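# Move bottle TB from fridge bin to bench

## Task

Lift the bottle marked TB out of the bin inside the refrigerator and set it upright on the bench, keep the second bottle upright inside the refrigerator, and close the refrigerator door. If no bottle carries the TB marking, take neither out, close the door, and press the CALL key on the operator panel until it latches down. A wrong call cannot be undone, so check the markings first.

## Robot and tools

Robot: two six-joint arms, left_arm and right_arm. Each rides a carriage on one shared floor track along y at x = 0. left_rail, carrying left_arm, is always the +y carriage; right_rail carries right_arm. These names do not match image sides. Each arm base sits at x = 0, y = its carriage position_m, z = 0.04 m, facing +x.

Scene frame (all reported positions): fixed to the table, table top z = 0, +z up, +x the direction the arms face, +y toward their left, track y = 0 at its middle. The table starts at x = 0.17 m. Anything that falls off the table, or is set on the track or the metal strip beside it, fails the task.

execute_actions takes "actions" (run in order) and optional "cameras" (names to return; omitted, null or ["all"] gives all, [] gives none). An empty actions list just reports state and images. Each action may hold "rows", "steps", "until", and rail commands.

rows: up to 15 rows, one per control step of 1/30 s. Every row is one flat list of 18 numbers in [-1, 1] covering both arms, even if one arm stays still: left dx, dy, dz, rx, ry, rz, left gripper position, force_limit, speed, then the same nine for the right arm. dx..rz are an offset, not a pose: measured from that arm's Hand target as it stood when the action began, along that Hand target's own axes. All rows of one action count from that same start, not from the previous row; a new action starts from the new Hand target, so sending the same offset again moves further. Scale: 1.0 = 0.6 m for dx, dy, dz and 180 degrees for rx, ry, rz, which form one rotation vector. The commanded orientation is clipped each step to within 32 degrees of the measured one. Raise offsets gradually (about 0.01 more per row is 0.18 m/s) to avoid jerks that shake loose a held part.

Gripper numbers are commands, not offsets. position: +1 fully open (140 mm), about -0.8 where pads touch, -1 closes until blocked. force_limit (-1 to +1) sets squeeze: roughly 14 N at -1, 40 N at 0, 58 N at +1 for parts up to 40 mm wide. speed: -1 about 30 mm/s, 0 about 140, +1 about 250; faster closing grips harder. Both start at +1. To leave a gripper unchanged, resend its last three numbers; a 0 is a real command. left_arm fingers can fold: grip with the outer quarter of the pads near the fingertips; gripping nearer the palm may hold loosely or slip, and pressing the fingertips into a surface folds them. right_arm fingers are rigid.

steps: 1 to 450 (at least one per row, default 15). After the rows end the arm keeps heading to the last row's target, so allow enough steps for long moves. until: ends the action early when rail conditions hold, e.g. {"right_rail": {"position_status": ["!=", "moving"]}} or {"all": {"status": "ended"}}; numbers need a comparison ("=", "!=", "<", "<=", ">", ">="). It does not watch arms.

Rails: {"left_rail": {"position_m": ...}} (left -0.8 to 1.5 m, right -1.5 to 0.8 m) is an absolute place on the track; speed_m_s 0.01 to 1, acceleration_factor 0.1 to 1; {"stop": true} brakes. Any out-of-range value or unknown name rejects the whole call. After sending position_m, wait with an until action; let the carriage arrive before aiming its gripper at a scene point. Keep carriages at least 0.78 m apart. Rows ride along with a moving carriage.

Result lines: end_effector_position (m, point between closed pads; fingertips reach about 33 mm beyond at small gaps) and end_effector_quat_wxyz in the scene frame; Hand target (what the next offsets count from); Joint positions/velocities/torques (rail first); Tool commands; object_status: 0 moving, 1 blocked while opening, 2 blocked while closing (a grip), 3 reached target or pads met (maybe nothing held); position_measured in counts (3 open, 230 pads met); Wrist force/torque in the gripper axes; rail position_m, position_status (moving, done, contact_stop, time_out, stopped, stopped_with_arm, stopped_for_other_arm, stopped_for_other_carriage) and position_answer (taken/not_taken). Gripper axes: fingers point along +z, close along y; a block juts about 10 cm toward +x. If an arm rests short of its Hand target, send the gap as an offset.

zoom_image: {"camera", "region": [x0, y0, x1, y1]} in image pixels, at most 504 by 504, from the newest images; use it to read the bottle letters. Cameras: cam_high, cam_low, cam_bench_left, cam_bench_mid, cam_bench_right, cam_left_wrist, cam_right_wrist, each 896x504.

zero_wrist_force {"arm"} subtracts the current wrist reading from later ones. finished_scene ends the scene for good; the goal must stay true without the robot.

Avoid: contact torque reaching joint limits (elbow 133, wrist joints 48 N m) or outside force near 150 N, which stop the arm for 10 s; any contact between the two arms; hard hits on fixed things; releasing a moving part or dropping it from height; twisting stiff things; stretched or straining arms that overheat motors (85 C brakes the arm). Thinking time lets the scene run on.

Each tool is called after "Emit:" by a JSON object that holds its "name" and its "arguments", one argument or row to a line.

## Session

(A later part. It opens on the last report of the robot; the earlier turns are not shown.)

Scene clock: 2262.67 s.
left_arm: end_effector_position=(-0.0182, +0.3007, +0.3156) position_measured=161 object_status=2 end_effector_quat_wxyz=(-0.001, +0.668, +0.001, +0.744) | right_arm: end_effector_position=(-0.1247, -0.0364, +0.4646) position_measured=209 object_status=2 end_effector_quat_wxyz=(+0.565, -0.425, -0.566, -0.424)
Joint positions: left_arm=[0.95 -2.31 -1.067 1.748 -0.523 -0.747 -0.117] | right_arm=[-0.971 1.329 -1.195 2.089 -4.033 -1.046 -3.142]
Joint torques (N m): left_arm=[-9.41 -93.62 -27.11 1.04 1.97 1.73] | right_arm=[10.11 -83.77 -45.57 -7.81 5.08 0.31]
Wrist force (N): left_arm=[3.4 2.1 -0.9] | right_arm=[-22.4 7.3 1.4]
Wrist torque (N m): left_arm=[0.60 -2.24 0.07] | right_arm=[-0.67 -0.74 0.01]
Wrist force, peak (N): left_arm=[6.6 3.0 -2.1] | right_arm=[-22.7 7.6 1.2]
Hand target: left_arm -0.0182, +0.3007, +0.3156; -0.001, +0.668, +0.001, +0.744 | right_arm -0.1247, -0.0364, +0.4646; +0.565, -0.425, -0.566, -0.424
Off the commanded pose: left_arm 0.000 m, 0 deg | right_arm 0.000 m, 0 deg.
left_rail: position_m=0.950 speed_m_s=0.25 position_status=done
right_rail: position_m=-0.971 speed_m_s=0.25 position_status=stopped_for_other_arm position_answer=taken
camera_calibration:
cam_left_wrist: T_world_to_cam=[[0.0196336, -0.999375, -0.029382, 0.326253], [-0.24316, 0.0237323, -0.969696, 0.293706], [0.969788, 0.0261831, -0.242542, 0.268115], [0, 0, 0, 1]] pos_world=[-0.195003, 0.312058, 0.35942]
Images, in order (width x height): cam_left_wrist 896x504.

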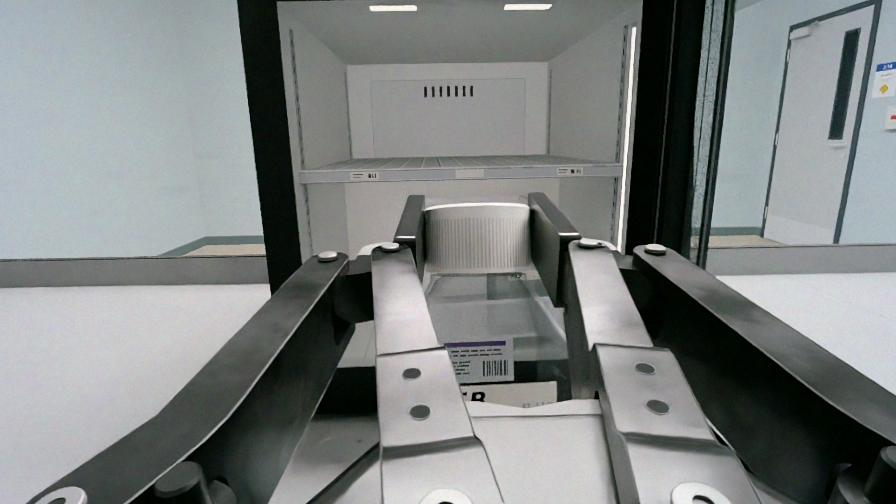

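Emit:
{"name": "execute_actions", "arguments": {
  "actions": [
    {"left_rail":{"position_m":1.35,"speed_m_s":0.25,"acceleration_factor":0.3},"steps":10},
    {"steps":150,"until":{"left_rail":{"position_status":["!=","moving"]}}}
  ],
  "cameras": ["cam_left_wrist","cam_bench_left","cam_low"]
}}

Scene clock: 2309.27 s.
left_arm: end_effector_position=(-0.0182, +0.7007, +0.3156) position_measured=161 object_status=2 end_effector_quat_wxyz=(-0.001, +0.668, +0.001, +0.744) | right_arm: end_effector_position=(-0.1247, -0.0364, +0.4646) position_measured=209 object_status=2 end_effector_quat_wxyz=(+0.565, -0.425, -0.566, -0.424)
Joint positions: left_arm=[1.35 -2.31 -1.068 1.748 -0.524 -0.747 -0.116] | right_arm=[-0.971 1.329 -1.195 2.089 -4.033 -1.046 -3.142]
Joint torques (N m): left_arm=[-5.51 -86.04 -37.79 1.24 -1.72 2.1] | right_arm=[8.27 -81.04 -45.68 -7.99 5.43 -0.37]
Wrist force (N): left_arm=[3.3 2.2 -1.1] | right_arm=[-22.1 7.6 1.3]
Wrist torque (N m): left_arm=[0.62 -2.24 0.07] | right_arm=[-0.60 -0.85 0.01]
Wrist force, peak (N): left_arm=[3.2 4.9 -1.0] | right_arm=[-22.8 7.5 1.7]
Hand target: left_arm -0.0182, +0.7007, +0.3156; -0.001, +0.668, +0.001, +0.744 | right_arm -0.1247, -0.0364, +0.4646; +0.565, -0.425, -0.566, -0.424
Tool commands: left_gripper/position=-1.0 left_gripper/force_limit=+0.3 left_gripper/speed=-1.0 right_gripper/position=-1.0 right_gripper/force_limit=-0.2 right_gripper/speed=-1.0
Off the commanded pose: left_arm 0.000 m, 0 deg | right_arm 0.000 m, 0 deg.
left_rail: position_m=1.350 speed_m_s=0.25 position_status=done
right_rail: position_m=-0.971 speed_m_s=0.25 position_status=stopped_for_other_arm position_answer=taken
camera_calibration:
cam_left_wrist: T_world_to_cam=[[0.0197184, -0.999373, -0.0294144, 0.726032], [-0.243562, 0.0237323, -0.969595, 0.284196], [0.969685, 0.0262831, -0.242941, 0.257717], [0, 0, 0, 1]] pos_world=[-0.195001, 0.712058, 0.359521]
Images, in order (width x height): cam_low 896x504, cam_bench_left 896x504, cam_left_wrist 896x504.

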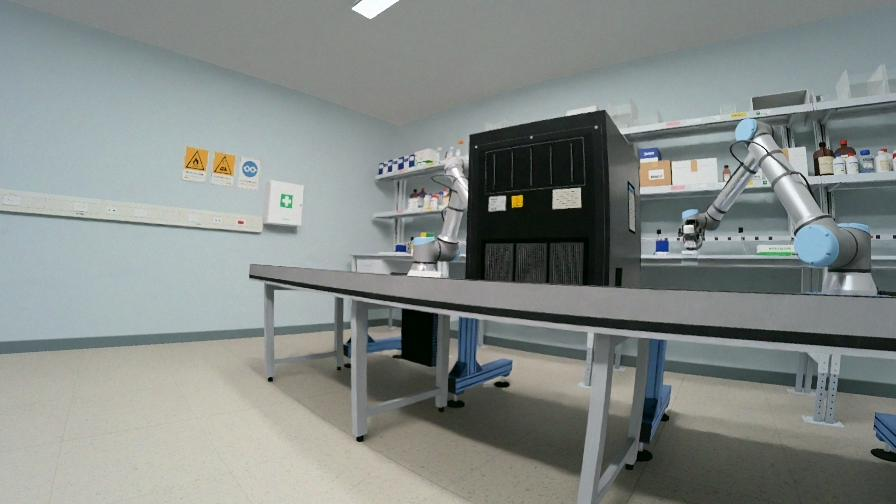

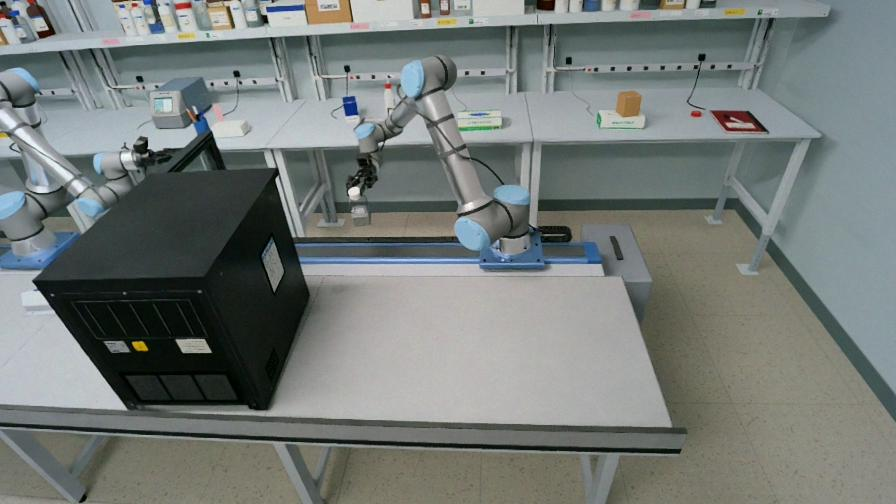

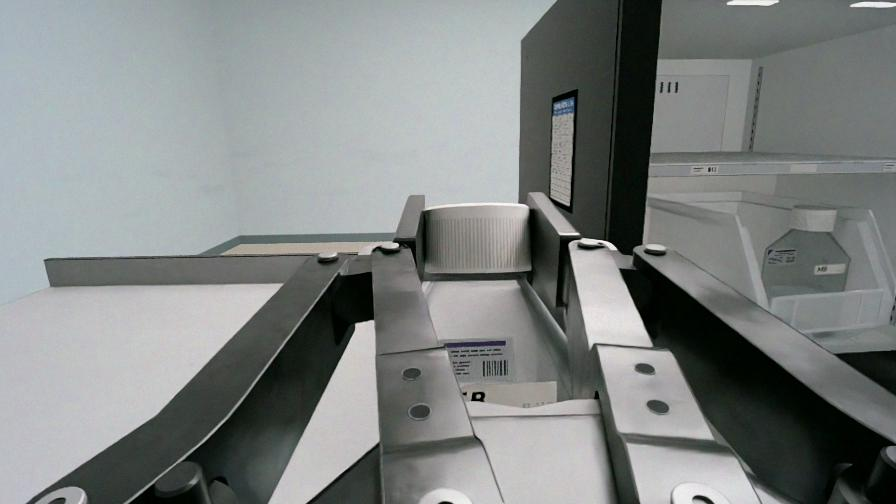

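Emit:
{"name": "execute_actions", "arguments": {
  "actions": [
    {"rows":[[-0.026,-0.011,0.1117,0,0,0,-1,0.3,-1,0,0,0,0,0,0,-1,-0.2,-1]],"steps":12},
    {"rows":[[-0.026,-0.011,0.1117,0,0,0,-1,0.3,-1,0,0,0,0,0,0,-1,-0.2,-1]],"steps":12},
    {"rows":[[-0.026,-0.011,0.1117,0,0,0,-1,0.3,-1,0,0,0,0,0,0,-1,-0.2,-1]],"steps":12},
    {"rows":[[-0.026,-0.011,0.1117,0,0,0,-1,0.3,-1,0,0,0,0,0,0,-1,-0.2,-1]],"steps":12},
    {"rows":[[-0.026,-0.011,0.1117,0,0,0,-1,0.3,-1,0,0,0,0,0,0,-1,-0.2,-1]],"steps":12},
    {"rows":[[-0.026,-0.011,0.1117,0,0,0,-1,0.3,-1,0,0,0,0,0,0,-1,-0.2,-1]],"steps":18}
  ],
  "cameras": ["cam_left_wrist","cam_bench_left"]
}}

Emit:
{"name": "zoom_image", "arguments": {
  "camera": "cam_bench_left",
  "region": [250, 100, 550, 300]
}}

Emit:
{"name": "zoom_image", "arguments": {
  "camera": "cam_left_wrist",
  "region": [350, 180, 620, 420]
}}

Scene clock: 2327.33 s.
left_arm: end_effector_position=(+0.3914, +0.7412, +0.2653) position_measured=161 object_status=2 end_effector_quat_wxyz=(-0.001, +0.669, +0.001, +0.744) | right_arm: end_effector_position=(-0.1247, -0.0364, +0.4646) position_measured=209 object_status=2 end_effector_quat_wxyz=(+0.565, -0.425, -0.566, -0.424)
Joint positions: left_arm=[1.35 -1.773 -1.112 1.977 -0.382 -0.23 -0.472] | right_arm=[-0.971 1.329 -1.195 2.089 -4.033 -1.046 -3.142]
Joint torques (N m): left_arm=[12.17 -54.8 -34.25 6.5 0.35 -1.99] | right_arm=[8.47 -81.22 -45.51 -7.9 5.1 -0.27]
Wrist force (N): left_arm=[3.7 2.0 -1.5] | right_arm=[-22.3 7.6 1.4]
Wrist torque (N m): left_arm=[0.57 -2.35 0.30] | right_arm=[-0.60 -0.79 0.00]
Wrist force, peak (N): left_arm=[4.2 2.7 -19.5] | right_arm=[-22.7 7.6 1.4]
Hand target: left_arm +0.3915, +0.7411, +0.2653; -0.001, +0.668, +0.001, +0.744 | right_arm -0.1247, -0.0364, +0.4646; +0.565, -0.425, -0.566, -0.424
Off the commanded pose: left_arm 0.000 m, 0 deg | right_arm 0.000 m, 0 deg.
left_rail: position_m=1.350 speed_m_s=0.25 position_status=done
right_rail: position_m=-0.971 speed_m_s=0.25 position_status=stopped_for_other_arm position_answer=taken
camera_calibration:
cam_left_wrist: T_world_to_cam=[[0.0198938, -0.999367, -0.0294772, 0.756829], [-0.244178, 0.0237337, -0.96944, 0.334435], [0.969526, 0.0264836, -0.243551, -0.15275], [0, 0, 0, 1]] pos_world=[0.214701, 0.752458, 0.309321]
Images, in order (width x height): cam_bench_left 896x504, cam_left_wrist 896x504.

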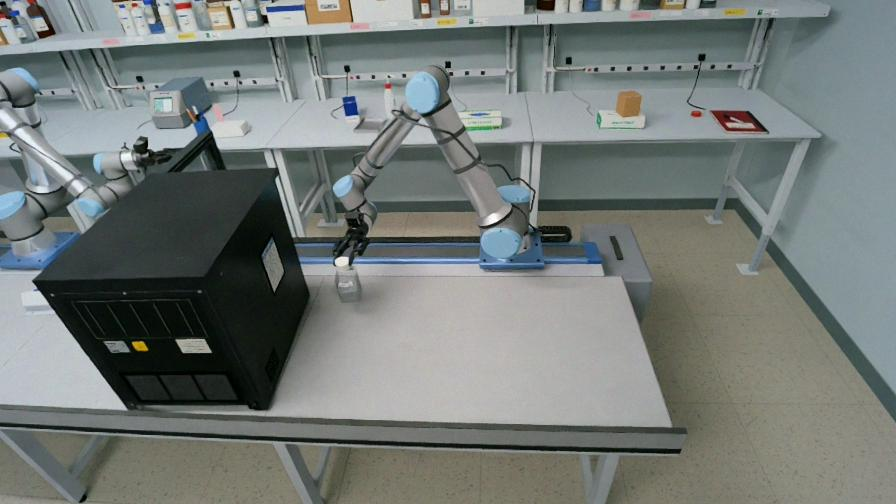

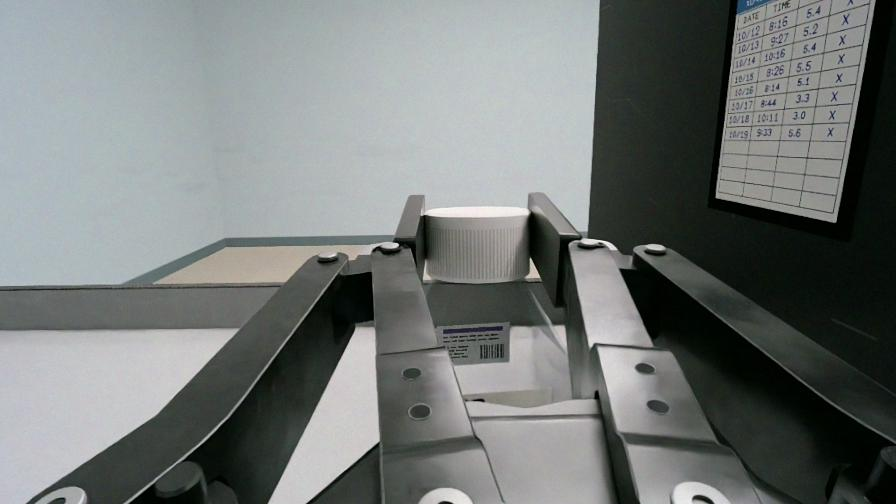

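Scaled by 1.680 from the camera's 896x504 image, which has a finer 1280x720 frame.

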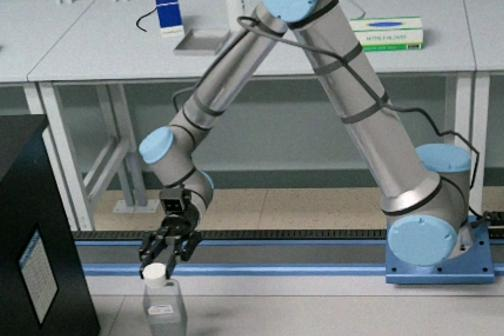

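Scaled by 1.867 from the camera's 896x504 image, which has a finer 1280x720 frame.

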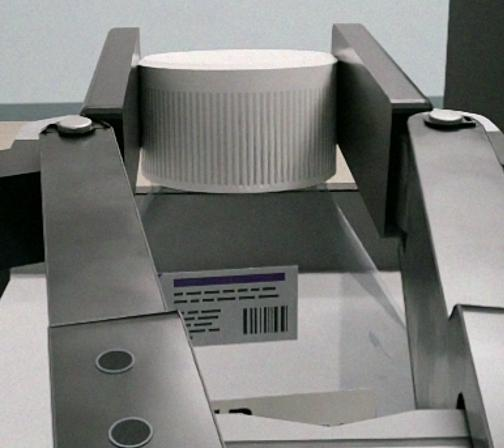

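Emit:
{"name": "execute_actions", "arguments": {
  "actions": [
    {"rows":[[-0.03,0,-0.0033,0,0,0,-1,0.3,-1,0,0,0,0,0,0,-1,-0.2,-1]],"steps":10},
    {"rows":[[-0.05,0,-0.0054,0,0,0,-1,0.3,-1,0,0,0,0,0,0,-1,-0.2,-1]],"steps":12},
    {"rows":[[-0.05,0,-0.0054,0,0,0,-1,0.3,-1,0,0,0,0,0,0,-1,-0.2,-1]],"steps":12},
    {"rows":[[-0.05,0,-0.0054,0,0,0,-1,0.3,-1,0,0,0,0,0,0,-1,-0.2,-1]],"steps":20}
  ],
  "cameras": ["cam_left_wrist","cam_bench_left"]
}}

Emit:
{"name": "zoom_image", "arguments": {
  "camera": "cam_bench_left",
  "region": [270, 220, 430, 340]
}}

Emit:
{"name": "zoom_image", "arguments": {
  "camera": "cam_left_wrist",
  "region": [350, 180, 620, 420]
}}

Scene clock: 2348.43 s.
left_arm: end_effector_position=(+0.3913, +0.7411, +0.1567) position_measured=161 object_status=2 end_effector_quat_wxyz=(-0.001, +0.668, +0.001, +0.744) | right_arm: end_effector_position=(-0.1247, -0.0364, +0.4646) position_measured=209 object_status=2 end_effector_quat_wxyz=(+0.565, -0.425, -0.566, -0.424)
Joint positions: left_arm=[1.35 -1.773 -0.953 1.996 -0.558 -0.23 -0.475] | right_arm=[-0.971 1.329 -1.195 2.089 -4.033 -1.046 -3.142]
Joint torques (N m): left_arm=[6.3 -45.19 -10.5 -4.4 6.93 1.8] | right_arm=[8.37 -79.4 -46.53 -8.04 4.97 -0.58]
Wrist force (N): left_arm=[35.7 -2.8 -3.0] | right_arm=[-21.9 7.6 1.2]
Wrist torque (N m): left_arm=[0.67 -1.41 0.14] | right_arm=[-0.59 -0.86 0.00]
Wrist force, peak (N): left_arm=[36.4 -3.7 -2.1] | right_arm=[-22.8 7.5 1.6]
Hand target: left_arm +0.3913, +0.7411, +0.1567; -0.001, +0.668, +0.001, +0.744 | right_arm -0.1247, -0.0364, +0.4646; +0.565, -0.425, -0.566, -0.424
Off the commanded pose: left_arm 0.000 m, 0 deg | right_arm 0.000 m, 0 deg.
left_rail: position_m=1.350 speed_m_s=0.25 position_status=done
right_rail: position_m=-0.971 speed_m_s=0.25 position_status=stopped_for_other_arm position_answer=taken
camera_calibration:
cam_left_wrist: T_world_to_cam=[[0.0196215, -0.999375, -0.0293901, 0.753674], [-0.24356, 0.0237323, -0.969596, 0.228931], [0.969687, 0.0261831, -0.242942, -0.179056], [0, 0, 0, 1]] pos_world=[0.214599, 0.752458, 0.200621]
Images, in order (width x height): cam_bench_left 896x504, cam_left_wrist 896x504.

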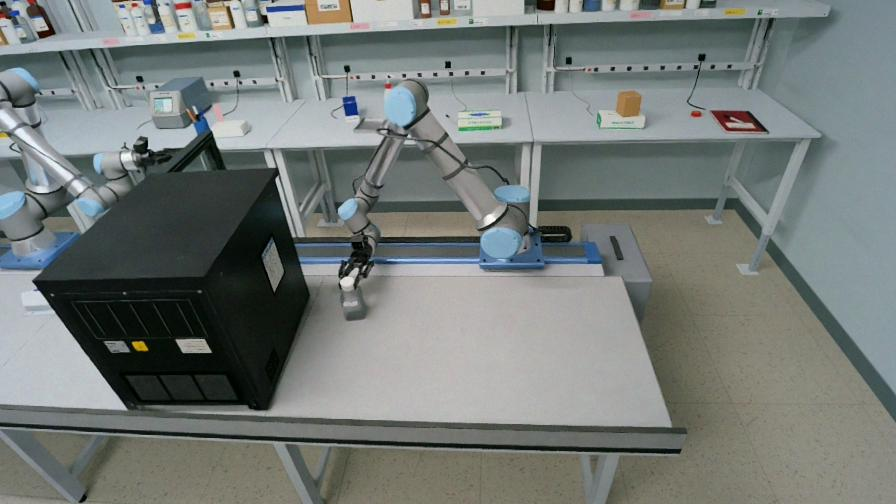

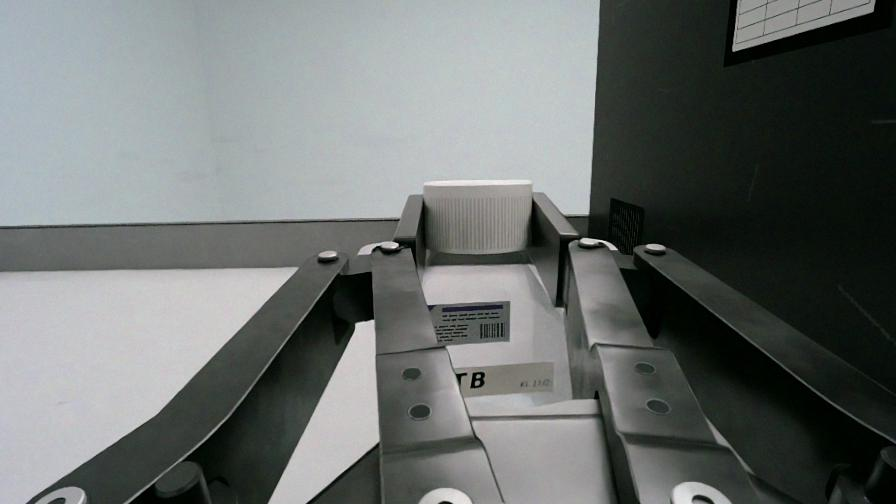

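Scaled by 3.150 from the camera's 896x504 image, which has a finer 1280x720 frame.

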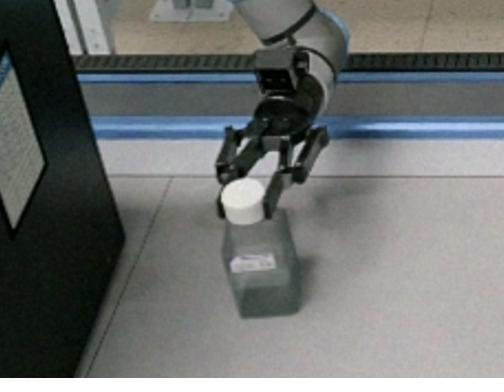

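Scaled by 1.867 from the camera's 896x504 image, which has a finer 1280x720 frame.

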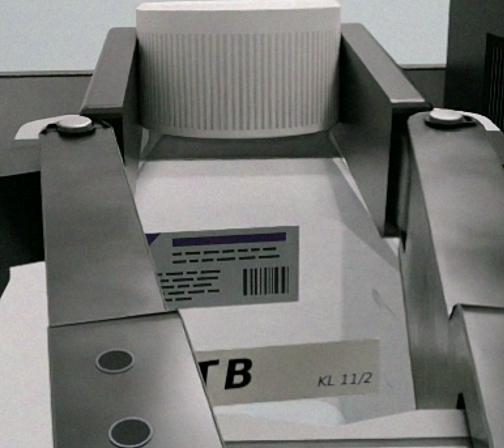

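Emit:
{"name": "execute_actions", "arguments": {
  "actions": [
    {"rows":[[0.0012,0,0,0,0,0,-1,0.3,-1,0,0,0,0,0,0,-1,-0.2,-1],[0.0025,0,0,0,0,0,-1,0.3,-1,0,0,0,0,0,0,-1,-0.2,-1]],"steps":20}
  ],
  "cameras": ["cam_left_wrist","cam_bench_left","cam_low"]
}}

Emit:
{"name": "zoom_image", "arguments": {
  "camera": "cam_left_wrist",
  "region": [350, 160, 620, 420]
}}

Emit:
{"name": "zoom_image", "arguments": {
  "camera": "cam_bench_left",
  "region": [320, 250, 390, 330]
}}

Scene clock: 2365.67 s.
left_arm: end_effector_position=(+0.3912, +0.7411, +0.1582) position_measured=161 object_status=2 end_effector_quat_wxyz=(-0.001, +0.668, +0.001, +0.744) | right_arm: end_effector_position=(-0.1247, -0.0364, +0.4646) position_measured=209 object_status=2 end_effector_quat_wxyz=(+0.565, -0.425, -0.566, -0.424)
Joint positions: left_arm=[1.35 -1.773 -0.956 1.997 -0.556 -0.231 -0.474] | right_arm=[-0.971 1.329 -1.195 2.089 -4.033 -1.046 -3.142]
Joint torques (N m): left_arm=[-8.92 -90.89 -17.25 6.1 -3.8 2] | right_arm=[8.8 -81.26 -47 -7.82 4.92 -0.94]
Wrist force (N): left_arm=[3.5 1.8 -0.9] | right_arm=[-22.1 7.5 1.6]
Wrist torque (N m): left_arm=[0.55 -2.31 0.07] | right_arm=[-0.64 -0.80 0.01]
Wrist force, peak (N): left_arm=[36.7 -2.2 -3.2] | right_arm=[-22.7 7.6 1.2]
Hand target: left_arm +0.3912, +0.7411, +0.1582; -0.001, +0.668, +0.001, +0.744 | right_arm -0.1247, -0.0364, +0.4646; +0.565, -0.425, -0.566, -0.424
Off the commanded pose: left_arm 0.000 m, 0 deg | right_arm 0.000 m, 0 deg.
left_rail: position_m=1.350 speed_m_s=0.25 position_status=done
right_rail: position_m=-0.971 speed_m_s=0.25 position_status=stopped_for_other_arm position_answer=taken
camera_calibration:
cam_left_wrist: T_world_to_cam=[[0.0196941, -0.99937, -0.0295113, 0.753725], [-0.243562, 0.0238322, -0.969592, 0.230286], [0.969685, 0.0262831, -0.24294, -0.17867], [0, 0, 0, 1]] pos_world=[0.214499, 0.752458, 0.202121]
Images, in order (width x height): cam_low 896x504, cam_bench_left 896x504, cam_left_wrist 896x504.

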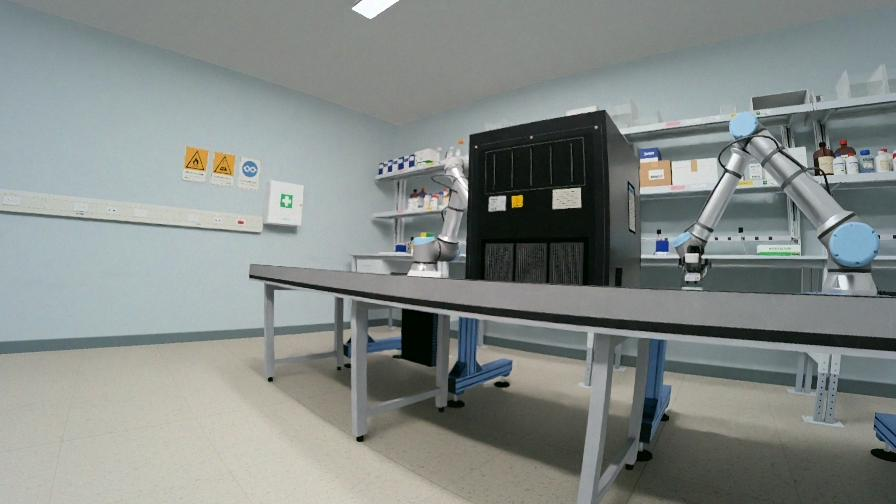

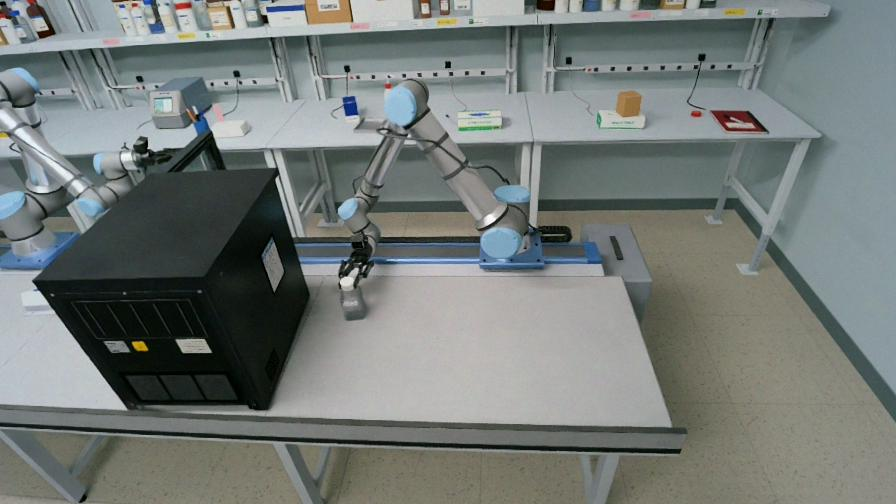

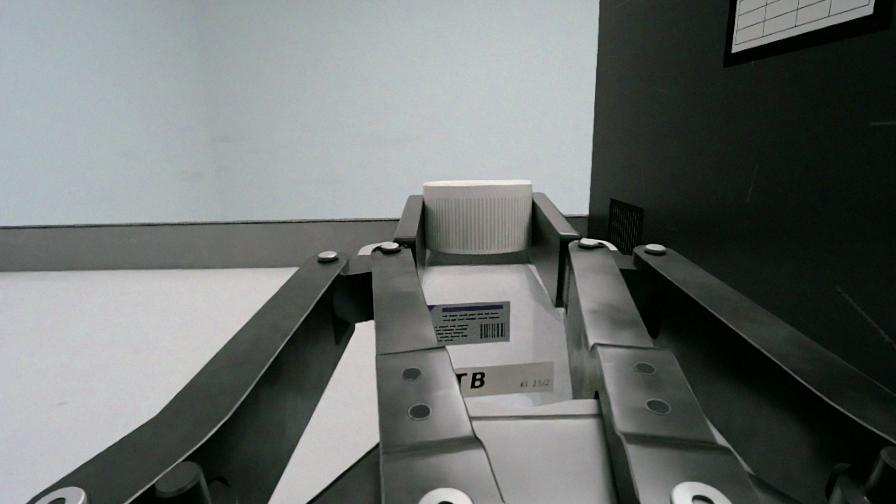

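Scaled by 1.867 from the camera's 896x504 image, which has a finer 1280x720 frame.

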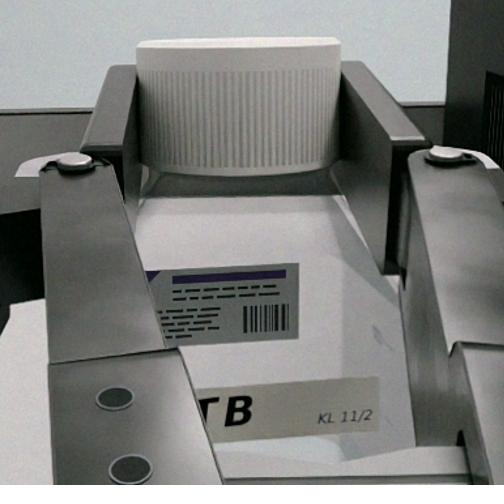

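Scaled by 6.300 from the camera's 896x504 image, which has a finer 1280x720 frame.

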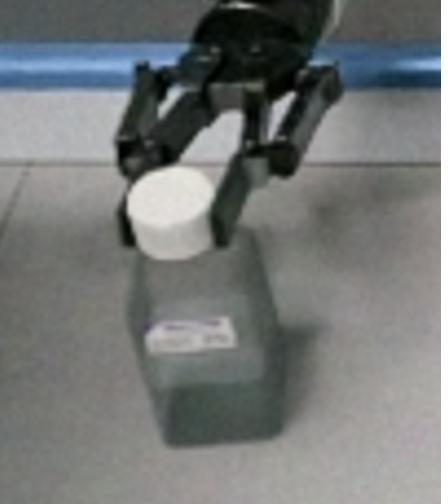

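Emit:
{"name": "execute_actions", "arguments": {
  "actions": [
    {"rows":[[-0.001,0,0,0,0.0133,0,-1,0.3,-1,0,0,0,0,0,0,-1,-0.2,-1]],"steps":15},
    {"rows":[[-0.0025,0,-0.0003,0,0,0,-1,0.3,-1,0,0,0,0,0,0,-1,-0.2,-1]],"steps":20}
  ],
  "cameras": ["cam_left_wrist"]
}}

Emit:
{"name": "zoom_image", "arguments": {
  "camera": "cam_left_wrist",
  "region": [350, 160, 620, 420]
}}

Scene clock: 2381.93 s.
left_arm: end_effector_position=(+0.3913, +0.7411, +0.1561) position_measured=161 object_status=2 end_effector_quat_wxyz=(-0.001, +0.653, +0.001, +0.758) | right_arm: end_effector_position=(-0.1247, -0.0364, +0.4646) position_measured=209 object_status=2 end_effector_quat_wxyz=(+0.565, -0.425, -0.566, -0.424)
Joint positions: left_arm=[1.35 -1.77 -0.901 1.964 -0.421 -0.25 -0.627] | right_arm=[-0.971 1.329 -1.195 2.089 -4.033 -1.046 -3.142]
Joint torques (N m): left_arm=[9.97 -66.2 -27.6 6.95 -4.13 -1.9] | right_arm=[7.82 -82.96 -45.82 -7.95 5.02 -1.21]
Wrist force (N): left_arm=[4.0 1.8 -0.6] | right_arm=[-22.5 7.3 1.3]
Wrist torque (N m): left_arm=[0.52 -2.43 0.31] | right_arm=[-0.67 -0.72 0.01]
Wrist force, peak (N): left_arm=[7.3 0.4 0.1] | right_arm=[-22.8 7.8 1.1]
Hand target: left_arm +0.3913, +0.7411, +0.1561; -0.001, +0.653, +0.001, +0.758 | right_arm -0.1247, -0.0364, +0.4646; +0.565, -0.425, -0.566, -0.424
Off the commanded pose: left_arm 0.000 m, 0 deg | right_arm 0.000 m, 0 deg.
left_rail: position_m=1.350 speed_m_s=0.25 position_status=done
right_rail: position_m=-0.971 speed_m_s=0.25 position_status=stopped_for_other_arm position_answer=taken
camera_calibration:
cam_left_wrist: T_world_to_cam=[[0.0209088, -0.99937, -0.0286637, 0.753054], [-0.202876, 0.0238324, -0.978914, 0.213783], [0.978981, 0.0262831, -0.20225, -0.189194], [0, 0, 0, 1]] pos_world=[0.212844, 0.752458, 0.192596]
Images, in order (width x height): cam_left_wrist 896x504.

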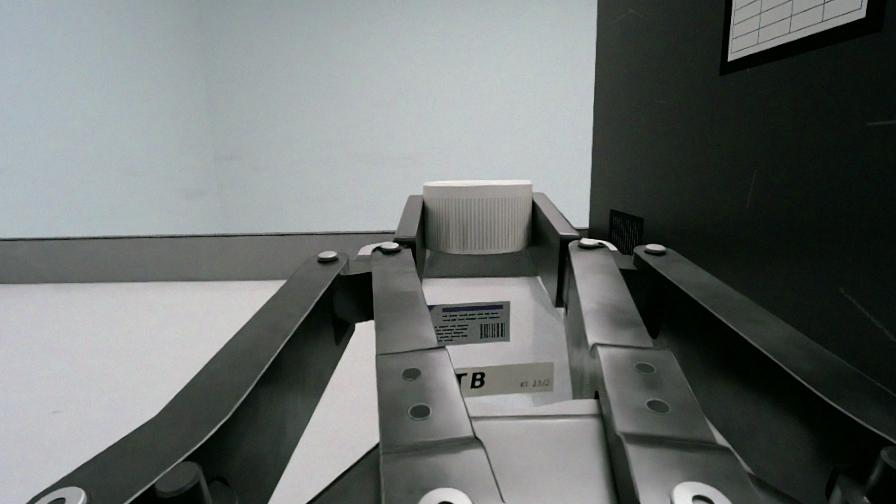

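Scaled by 1.867 from the camera's 896x504 image, which has a finer 1280x720 frame.

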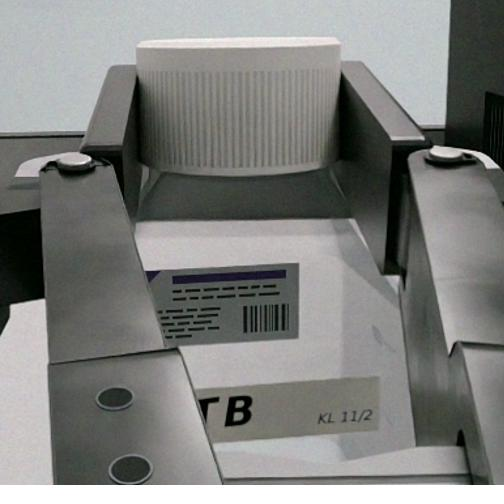

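Emit:
{"name": "execute_actions", "arguments": {
  "actions": [
    {"rows":[[-0.0016,0,-0.0002,0,0,0,-1,0.3,-1,0,0,0,0,0,0,-1,-0.2,-1]],"steps":15}
  ],
  "cameras": []
}}

Emit:
{"name": "execute_actions", "arguments": {
  "actions": [
    {"rows":[[-0.0014,0,-0.0002,0,0,0,-1,0.3,-1,0,0,0,0,0,0,-1,-0.2,-1]],"steps":15}
  ],
  "cameras": []
}}

Scene clock: 2389.20 s.
left_arm: end_effector_position=(+0.3913, +0.7411, +0.1551) position_measured=161 object_status=2 end_effector_quat_wxyz=(-0.001, +0.653, +0.001, +0.758) | right_arm: end_effector_position=(-0.1247, -0.0364, +0.4646) position_measured=209 object_status=2 end_effector_quat_wxyz=(+0.565, -0.425, -0.566, -0.424)
Joint positions: left_arm=[1.35 -1.77 -0.9 1.964 -0.423 -0.25 -0.627] | right_arm=[-0.971 1.329 -1.195 2.089 -4.033 -1.046 -3.142]
Joint torques (N m): left_arm=[14.03 -55 -23.79 -1.13 2.17 -1.46] | right_arm=[9.97 -81.7 -46.27 -8.14 4.93 -1.39]
Wrist force (N): left_arm=[20.0 0.8 -1.7] | right_arm=[-22.3 7.5 1.3]
Wrist torque (N m): left_arm=[0.59 -2.06 0.19] | right_arm=[-0.62 -0.76 0.00]
Wrist force, peak (N): left_arm=[20.0 0.8 -1.7] | right_arm=[-22.6 7.7 1.6]
Hand target: left_arm +0.3913, +0.7411, +0.1551; -0.001, +0.653, +0.001, +0.758 | right_arm -0.1247, -0.0364, +0.4646; +0.565, -0.425, -0.566, -0.424
Off the commanded pose: left_arm 0.000 m, 0 deg | right_arm 0.000 m, 0 deg.
left_rail: position_m=1.350 speed_m_s=0.25 position_status=done
right_rail: position_m=-0.971 speed_m_s=0.25 position_status=stopped_for_other_arm position_answer=taken
No camera images: "cameras" was empty.

Scene clock: 2389.90 s.
left_arm: end_effector_position=(+0.3913, +0.7411, +0.1543) position_measured=161 object_status=2 end_effector_quat_wxyz=(-0.001, +0.653, +0.001, +0.758) | right_arm: end_effector_position=(-0.1247, -0.0364, +0.4646) position_measured=209 object_status=2 end_effector_quat_wxyz=(+0.565, -0.425, -0.566, -0.424)
Joint positions: left_arm=[1.35 -1.77 -0.898 1.963 -0.424 -0.25 -0.627] | right_arm=[-0.971 1.329 -1.195 2.089 -4.033 -1.046 -3.142]
Joint torques (N m): left_arm=[14.33 -47.51 -20.22 -3.78 7.69 -1.71] | right_arm=[7.96 -83.76 -46.59 -8.24 4.52 -1.07]
Wrist force (N): left_arm=[40.4 -1.7 -2.7] | right_arm=[-22.0 7.6 1.5]
Wrist torque (N m): left_arm=[0.60 -1.61 0.27] | right_arm=[-0.62 -0.84 0.01]
Wrist force, peak (N): left_arm=[43.3 -1.9 -2.9] | right_arm=[-22.5 7.6 1.2]
Hand target: left_arm +0.3913, +0.7411, +0.1543; -0.001, +0.653, +0.001, +0.758 | right_arm -0.1247, -0.0364, +0.4646; +0.565, -0.425, -0.566, -0.424
Off the commanded pose: left_arm 0.000 m, 0 deg | right_arm 0.000 m, 0 deg.
left_rail: position_m=1.350 speed_m_s=0.25 position_status=done
right_rail: position_m=-0.971 speed_m_s=0.25 position_status=stopped_for_other_arm position_answer=taken
No camera images: "cameras" was empty.

Emit:
{"name": "execute_actions", "arguments": {
  "actions": [
    {"rows":[[0.0012,0,0.0002,0,0,0,-1,0.3,-1,0,0,0,0,0,0,-1,-0.2,-1]],"steps":15}
  ],
  "cameras": []
}}

Emit:
{"name": "execute_actions", "arguments": {
  "actions": [
    {"rows":[[0,0,0,0,0,0,-0.1,0.3,-1,0,0,0,0,0,0,-1,-0.2,-1]],"steps":40}
  ],
  "cameras": ["cam_left_wrist"]
}}

Emit:
{"name": "zoom_image", "arguments": {
  "camera": "cam_left_wrist",
  "region": [350, 160, 620, 420]
}}

Scene clock: 2401.77 s.
left_arm: end_effector_position=(+0.3913, +0.7411, +0.1549) position_measured=161 object_status=2 end_effector_quat_wxyz=(-0.001, +0.653, +0.001, +0.758) | right_arm: end_effector_position=(-0.1247, -0.0364, +0.4646) position_measured=209 object_status=2 end_effector_quat_wxyz=(+0.565, -0.425, -0.566, -0.424)
Joint positions: left_arm=[1.35 -1.77 -0.899 1.964 -0.423 -0.25 -0.627] | right_arm=[-0.971 1.329 -1.195 2.089 -4.033 -1.046 -3.142]
Joint torques (N m): left_arm=[11.41 -86.49 -14.4 5.44 -0.78 -1.29] | right_arm=[9.37 -81.5 -47.55 -8.26 4.71 -1.83]
Wrist force (N): left_arm=[14.5 -0.6 -1.3] | right_arm=[-22.2 7.6 1.7]
Wrist torque (N m): left_arm=[0.54 -2.16 0.44] | right_arm=[-0.61 -0.83 0.01]
Wrist force, peak (N): left_arm=[40.6 -1.9 -2.5] | right_arm=[-22.8 7.6 1.4]
Hand target: left_arm +0.3913, +0.7411, +0.1550; -0.001, +0.653, +0.001, +0.758 | right_arm -0.1247, -0.0364, +0.4646; +0.565, -0.425, -0.566, -0.424
Off the commanded pose: left_arm 0.000 m, 0 deg | right_arm 0.000 m, 0 deg.
left_rail: position_m=1.350 speed_m_s=0.25 position_status=done
right_rail: position_m=-0.971 speed_m_s=0.25 position_status=stopped_for_other_arm position_answer=taken
No camera images: "cameras" was empty.

Scene clock: 2403.30 s.
left_arm: end_effector_position=(+0.3913, +0.7411, +0.1550) position_measured=141 object_status=3 end_effector_quat_wxyz=(-0.001, +0.653, +0.001, +0.758) | right_arm: end_effector_position=(-0.1247, -0.0364, +0.4646) position_measured=209 object_status=2 end_effector_quat_wxyz=(+0.565, -0.425, -0.566, -0.424)
Joint positions: left_arm=[1.35 -1.77 -0.899 1.964 -0.423 -0.25 -0.627] | right_arm=[-0.971 1.329 -1.195 2.089 -4.033 -1.046 -3.142]
Joint torques (N m): left_arm=[7.01 -89.22 -25.07 5.33 -3.53 -2.23] | right_arm=[10.34 -80.87 -47.41 -7.89 4.8 -1.55]
Wrist force (N): left_arm=[6.1 -1.4 -2.5] | right_arm=[-22.3 7.6 1.3]
Wrist torque (N m): left_arm=[-0.19 -2.01 0.31] | right_arm=[-0.61 -0.76 0.00]
Wrist force, peak (N): left_arm=[14.2 -0.4 -1.1] | right_arm=[-22.5 7.6 1.4]
Hand target: left_arm +0.3913, +0.7411, +0.1550; -0.001, +0.653, +0.001, +0.758 | right_arm -0.1247, -0.0364, +0.4646; +0.565, -0.425, -0.566, -0.424
Off the commanded pose: left_arm 0.000 m, 0 deg | right_arm 0.000 m, 0 deg.
left_rail: position_m=1.350 speed_m_s=0.25 position_status=done
right_rail: position_m=-0.971 speed_m_s=0.25 position_status=stopped_for_other_arm position_answer=taken
camera_calibration:
cam_left_wrist: T_world_to_cam=[[0.0209116, -0.99937, -0.0286628, 0.75302], [-0.20278, 0.0238335, -0.978934, 0.212709], [0.979001, 0.0262834, -0.202154, -0.189537], [0, 0, 0, 1]] pos_world=[0.212943, 0.752458, 0.191496]
Images, in order (width x height): cam_left_wrist 896x504.

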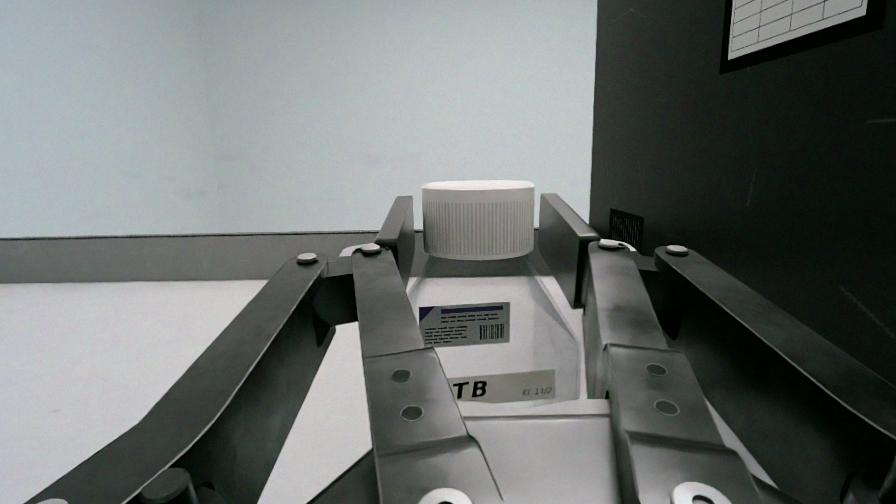

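Scaled by 1.867 from the camera's 896x504 image, which has a finer 1280x720 frame.

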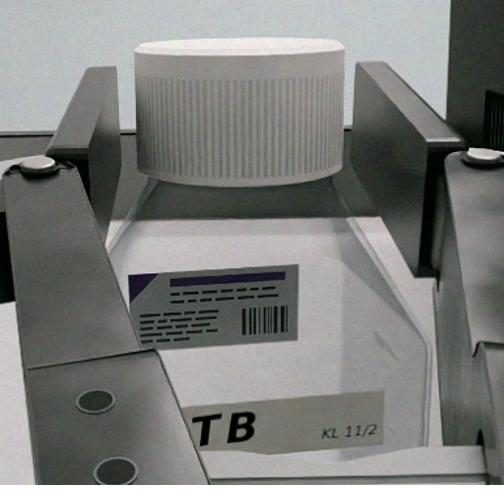

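Emit:
{"name": "execute_actions", "arguments": {
  "actions": [
    {"rows":[[0,0,0,0,0,0,0.1,0.3,-1,0,0,0,0,0,0,-1,-0.2,-1]],"steps":20},
    {"rows":[[0.0047,0,-0.0309,0,0,0,0.1,0.3,-1,0,0,0,0,0,0,-1,-0.2,-1]],"steps":10},
    {"rows":[[0.014,0,-0.0927,0,0,0,0.1,0.3,-1,0,0,0,0,0,0,-1,-0.2,-1]],"steps":15},
    {"rows":[[0.0885,0,-0.138,0,0,0,0.1,0.3,-1,0,0,0,0,0,0,-1,-0.2,-1]],"steps":15},
    {"rows":[[0.12,0,-0.1,0,0,0,0.1,0.3,-1,0,0,0,0,0,0,-1,-0.2,-1]],"steps":15}
  ],
  "cameras": ["cam_left_wrist","cam_bench_left","cam_bench_mid"]
}}

Scene clock: 2418.57 s.
left_arm: end_effector_position=(+0.1569, +0.7406, +0.2574) position_measured=117 object_status=3 end_effector_quat_wxyz=(-0.001, +0.653, +0.001, +0.758) | right_arm: end_effector_position=(-0.1247, -0.0364, +0.4646) position_measured=209 object_status=2 end_effector_quat_wxyz=(+0.565, -0.425, -0.566, -0.424)
Joint positions: left_arm=[1.35 -2.135 -1.093 1.977 -0.613 -0.583 -0.229] | right_arm=[-0.971 1.329 -1.195 2.089 -4.033 -1.046 -3.142]
Joint torques (N m): left_arm=[-10.44 -81.82 -33 5.74 -3.44 2.68] | right_arm=[10.89 -80.4 -46.81 -8.18 4.32 -2.13]
Wrist force (N): left_arm=[5.9 -1.1 -2.8] | right_arm=[-22.0 7.3 1.2]
Wrist torque (N m): left_arm=[-0.10 -1.95 0.05] | right_arm=[-0.67 -0.86 0.01]
Wrist force, peak (N): left_arm=[-9.4 -3.7 8.0] | right_arm=[-22.6 7.8 1.5]
Hand target: left_arm +0.1566, +0.7406, +0.2577; -0.001, +0.653, +0.001, +0.758 | right_arm -0.1247, -0.0364, +0.4646; +0.565, -0.425, -0.566, -0.424
Off the commanded pose: left_arm 0.000 m, 0 deg | right_arm 0.000 m, 0 deg.
left_rail: position_m=1.350 speed_m_s=0.25 position_status=done
right_rail: position_m=-0.971 speed_m_s=0.25 position_status=stopped_for_other_arm position_answer=taken
camera_calibration:
cam_left_wrist: T_world_to_cam=[[0.0209088, -0.99937, -0.0286637, 0.760357], [-0.202876, 0.0238324, -0.978914, 0.265425], [0.978981, 0.0262831, -0.20225, 0.0606821], [0, 0, 0, 1]] pos_world=[-0.0214563, 0.751958, 0.293896]
Images, in order (width x height): cam_bench_left 896x504, cam_bench_mid 896x504, cam_left_wrist 896x504.

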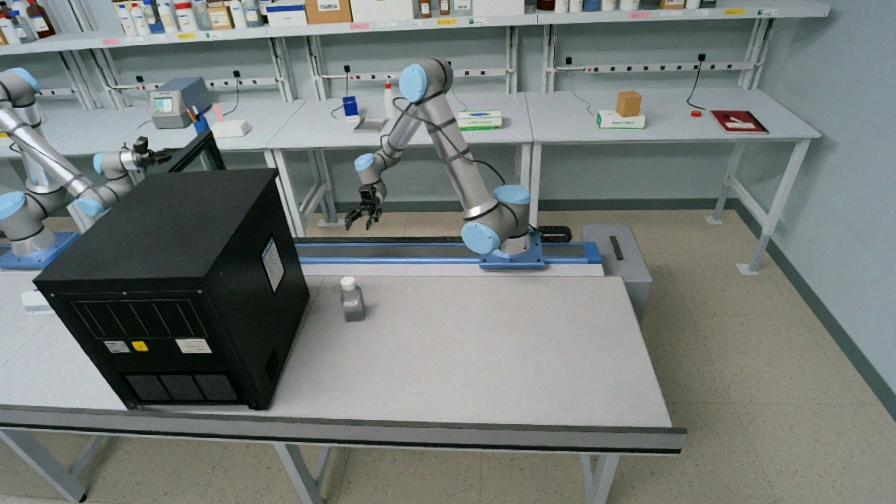

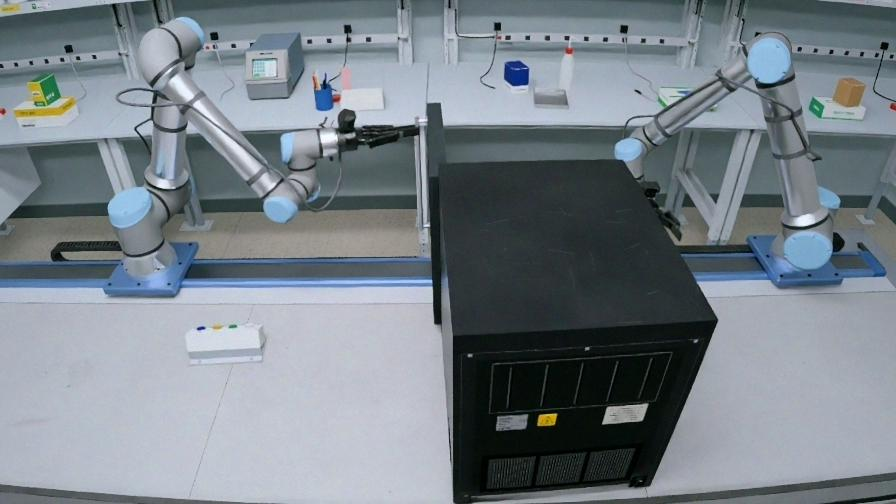

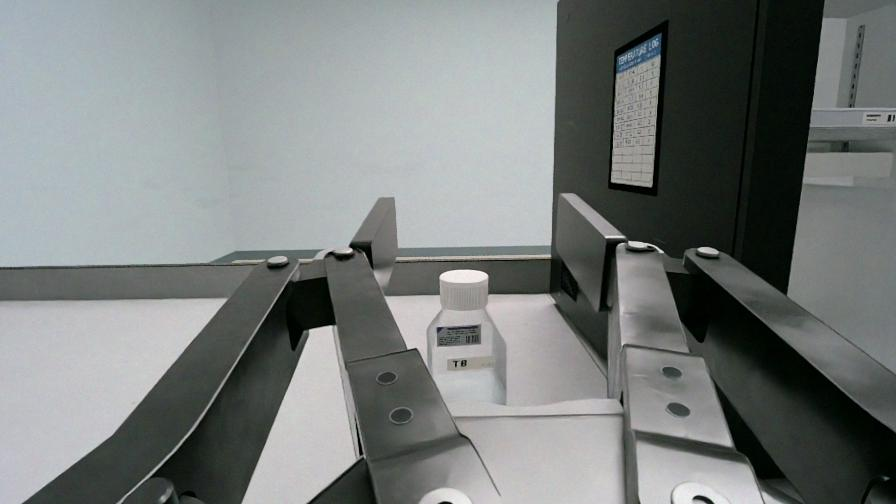

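Emit:
{"name": "execute_actions", "arguments": {
  "actions": [
    {"left_rail":{"position_m":1.5},"steps":120,"until":{"left_rail":{"position_status":["!=","moving"]}}},
    {"rows":[[0,0,0,0,0,0,0.1,0.3,-1,0,0,0.0122,-0.0056,0,0,-1,-0.2,-1]],"steps":5},
    {"rows":[[0,0,0,0,0,0,0.1,0.3,-1,0,0,0.0243,-0.0111,0,0,-1,-0.2,-1]],"steps":8},
    {"rows":[[0,0,0,0,0,0,0.1,0.3,-1,0,0,0.0243,-0.0111,0,0,-1,-0.2,-1]],"steps":8}
  ],
  "cameras": ["cam_bench_mid","cam_right_wrist"]
}}

Scene clock: 2433.70 s.
left_arm: end_effector_position=(+0.1566, +0.8903, +0.2577) position_measured=117 object_status=3 end_effector_quat_wxyz=(-0.001, +0.653, +0.001, +0.758) | right_arm: end_effector_position=(-0.1339, -0.0013, +0.4645) position_measured=209 object_status=2 end_effector_quat_wxyz=(+0.546, -0.449, -0.547, -0.448)
Joint positions: left_arm=[1.5 -2.135 -1.093 1.977 -0.612 -0.584 -0.229] | right_arm=[-0.971 1.401 -1.157 2.026 -4.009 -1.205 -3.141]
Joint torques (N m): left_arm=[-2.41 -68.86 -20.23 3.17 -0.86 1.87] | right_arm=[74.26 -76.62 -50.22 -10.09 19.66 1.48]
Wrist force (N): left_arm=[6.1 -0.9 -2.7] | right_arm=[-24.1 57.5 -4.9]
Wrist torque (N m): left_arm=[-0.08 -2.01 0.05] | right_arm=[-1.71 -0.81 0.19]
Wrist force, peak (N): left_arm=[6.4 -1.9 -2.9] | right_arm=[-24.0 57.7 -4.8]
Hand target: left_arm +0.1566, +0.8903, +0.2577; -0.001, +0.653, +0.001, +0.758 | right_arm -0.1339, -0.0011, +0.4645; +0.546, -0.449, -0.547, -0.448
Off the commanded pose: left_arm 0.000 m, 0 deg | right_arm 0.000 m, 0 deg.
left_rail: position_m=1.500 speed_m_s=0.25 position_status=done
right_rail: position_m=-0.971 speed_m_s=0.25 position_status=stopped_for_other_arm position_answer=taken
camera_calibration:
cam_right_wrist: T_world_to_cam=[[0.980714, 0.189985, 0.0458946, 0.113633], [0.114568, -0.368554, -0.922519, 0.434226], [-0.158351, 0.909985, -0.383213, 0.341439], [0, 0, 0, 1]] pos_world=[-0.107123, -0.172257, 0.52621]
Images, in order (width x height): cam_bench_mid 896x504, cam_right_wrist 896x504.

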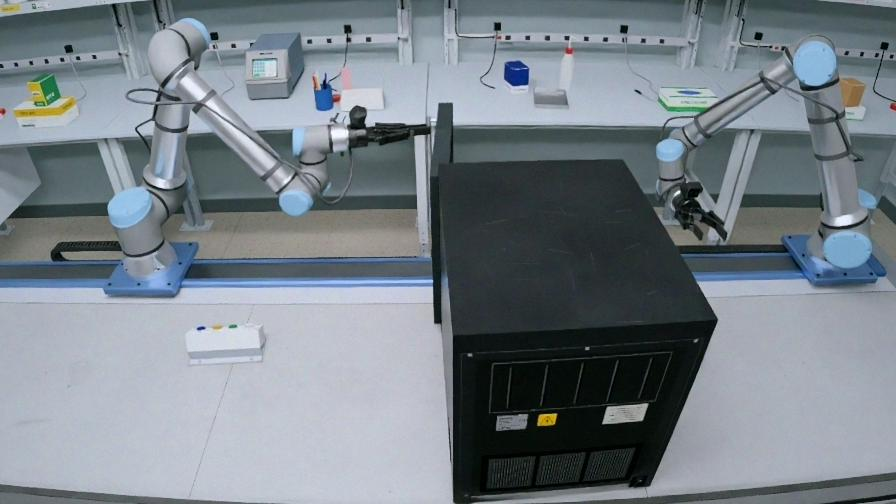

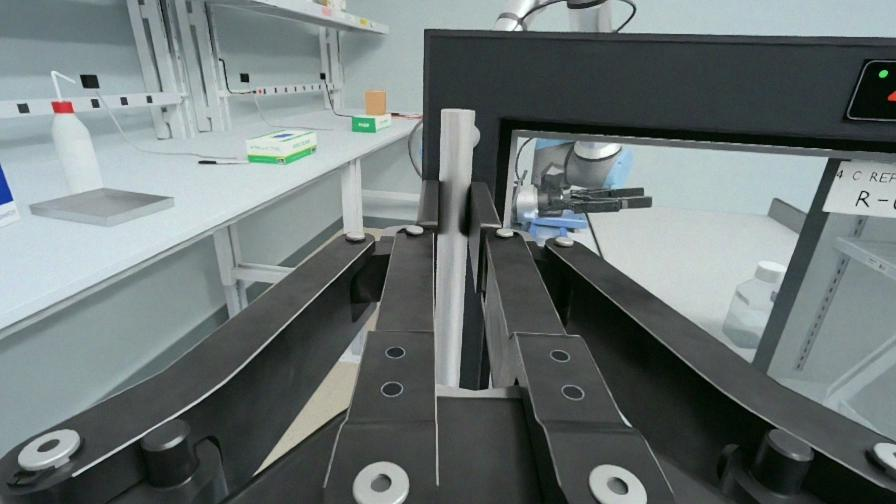

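Emit:
{"name": "execute_actions", "arguments": {
  "actions": [
    {"rows":[[0,0,0,0,0,0,0.1,0.3,-1,0,0.0032,0,0,0,0,-1,-0.2,-1]],"steps":8},
    {"rows":[[0,0,0,0,0,0,0.1,0.3,-1,0,0.0007,0.0243,-0.0111,0,0,-1,-0.2,-1]],"steps":8},
    {"rows":[[0,0,0,0,0,0,0.1,0.3,-1,0,0.001,0.0243,-0.0111,0,0,-1,-0.2,-1]],"steps":8},
    {"rows":[[0,0,0,0,0,0,0.1,0.3,-1,0,0.001,0.0243,-0.0111,0,0,-1,-0.2,-1]],"steps":8}
  ],
  "cameras": []
}}

Scene clock: 2442.20 s.
left_arm: end_effector_position=(+0.1566, +0.8903, +0.2577) position_measured=117 object_status=3 end_effector_quat_wxyz=(-0.001, +0.653, +0.001, +0.758) | right_arm: end_effector_position=(-0.1374, +0.0424, +0.4644) position_measured=209 object_status=2 end_effector_quat_wxyz=(+0.522, -0.477, -0.523, -0.476)
Joint positions: left_arm=[1.5 -2.135 -1.093 1.977 -0.612 -0.584 -0.229] | right_arm=[-0.971 1.469 -1.104 1.937 -3.972 -1.378 -3.141]
Joint torques (N m): left_arm=[6.72 -57.97 -20.08 1.8 1.42 2.17] | right_arm=[58.73 -72.21 -47.95 -5.69 12.23 1.85]
Wrist force (N): left_arm=[6.1 -0.8 -3.2] | right_arm=[-16.1 39.4 -2.1]
Wrist torque (N m): left_arm=[-0.04 -1.99 0.05] | right_arm=[-1.24 -0.55 0.16]
Wrist force, peak (N): left_arm=[6.4 -1.2 -2.8] | right_arm=[-24.3 58.8 -4.8]
Hand target: left_arm +0.1566, +0.8903, +0.2577; -0.001, +0.653, +0.001, +0.758 | right_arm -0.1374, +0.0426, +0.4644; +0.522, -0.477, -0.523, -0.476
Off the commanded pose: left_arm 0.000 m, 0 deg | right_arm 0.000 m, 0 deg.
left_rail: position_m=1.500 speed_m_s=0.25 position_status=done
right_rail: position_m=-0.971 speed_m_s=0.25 position_status=stopped_for_other_arm position_answer=taken
No camera images: "cameras" was empty.


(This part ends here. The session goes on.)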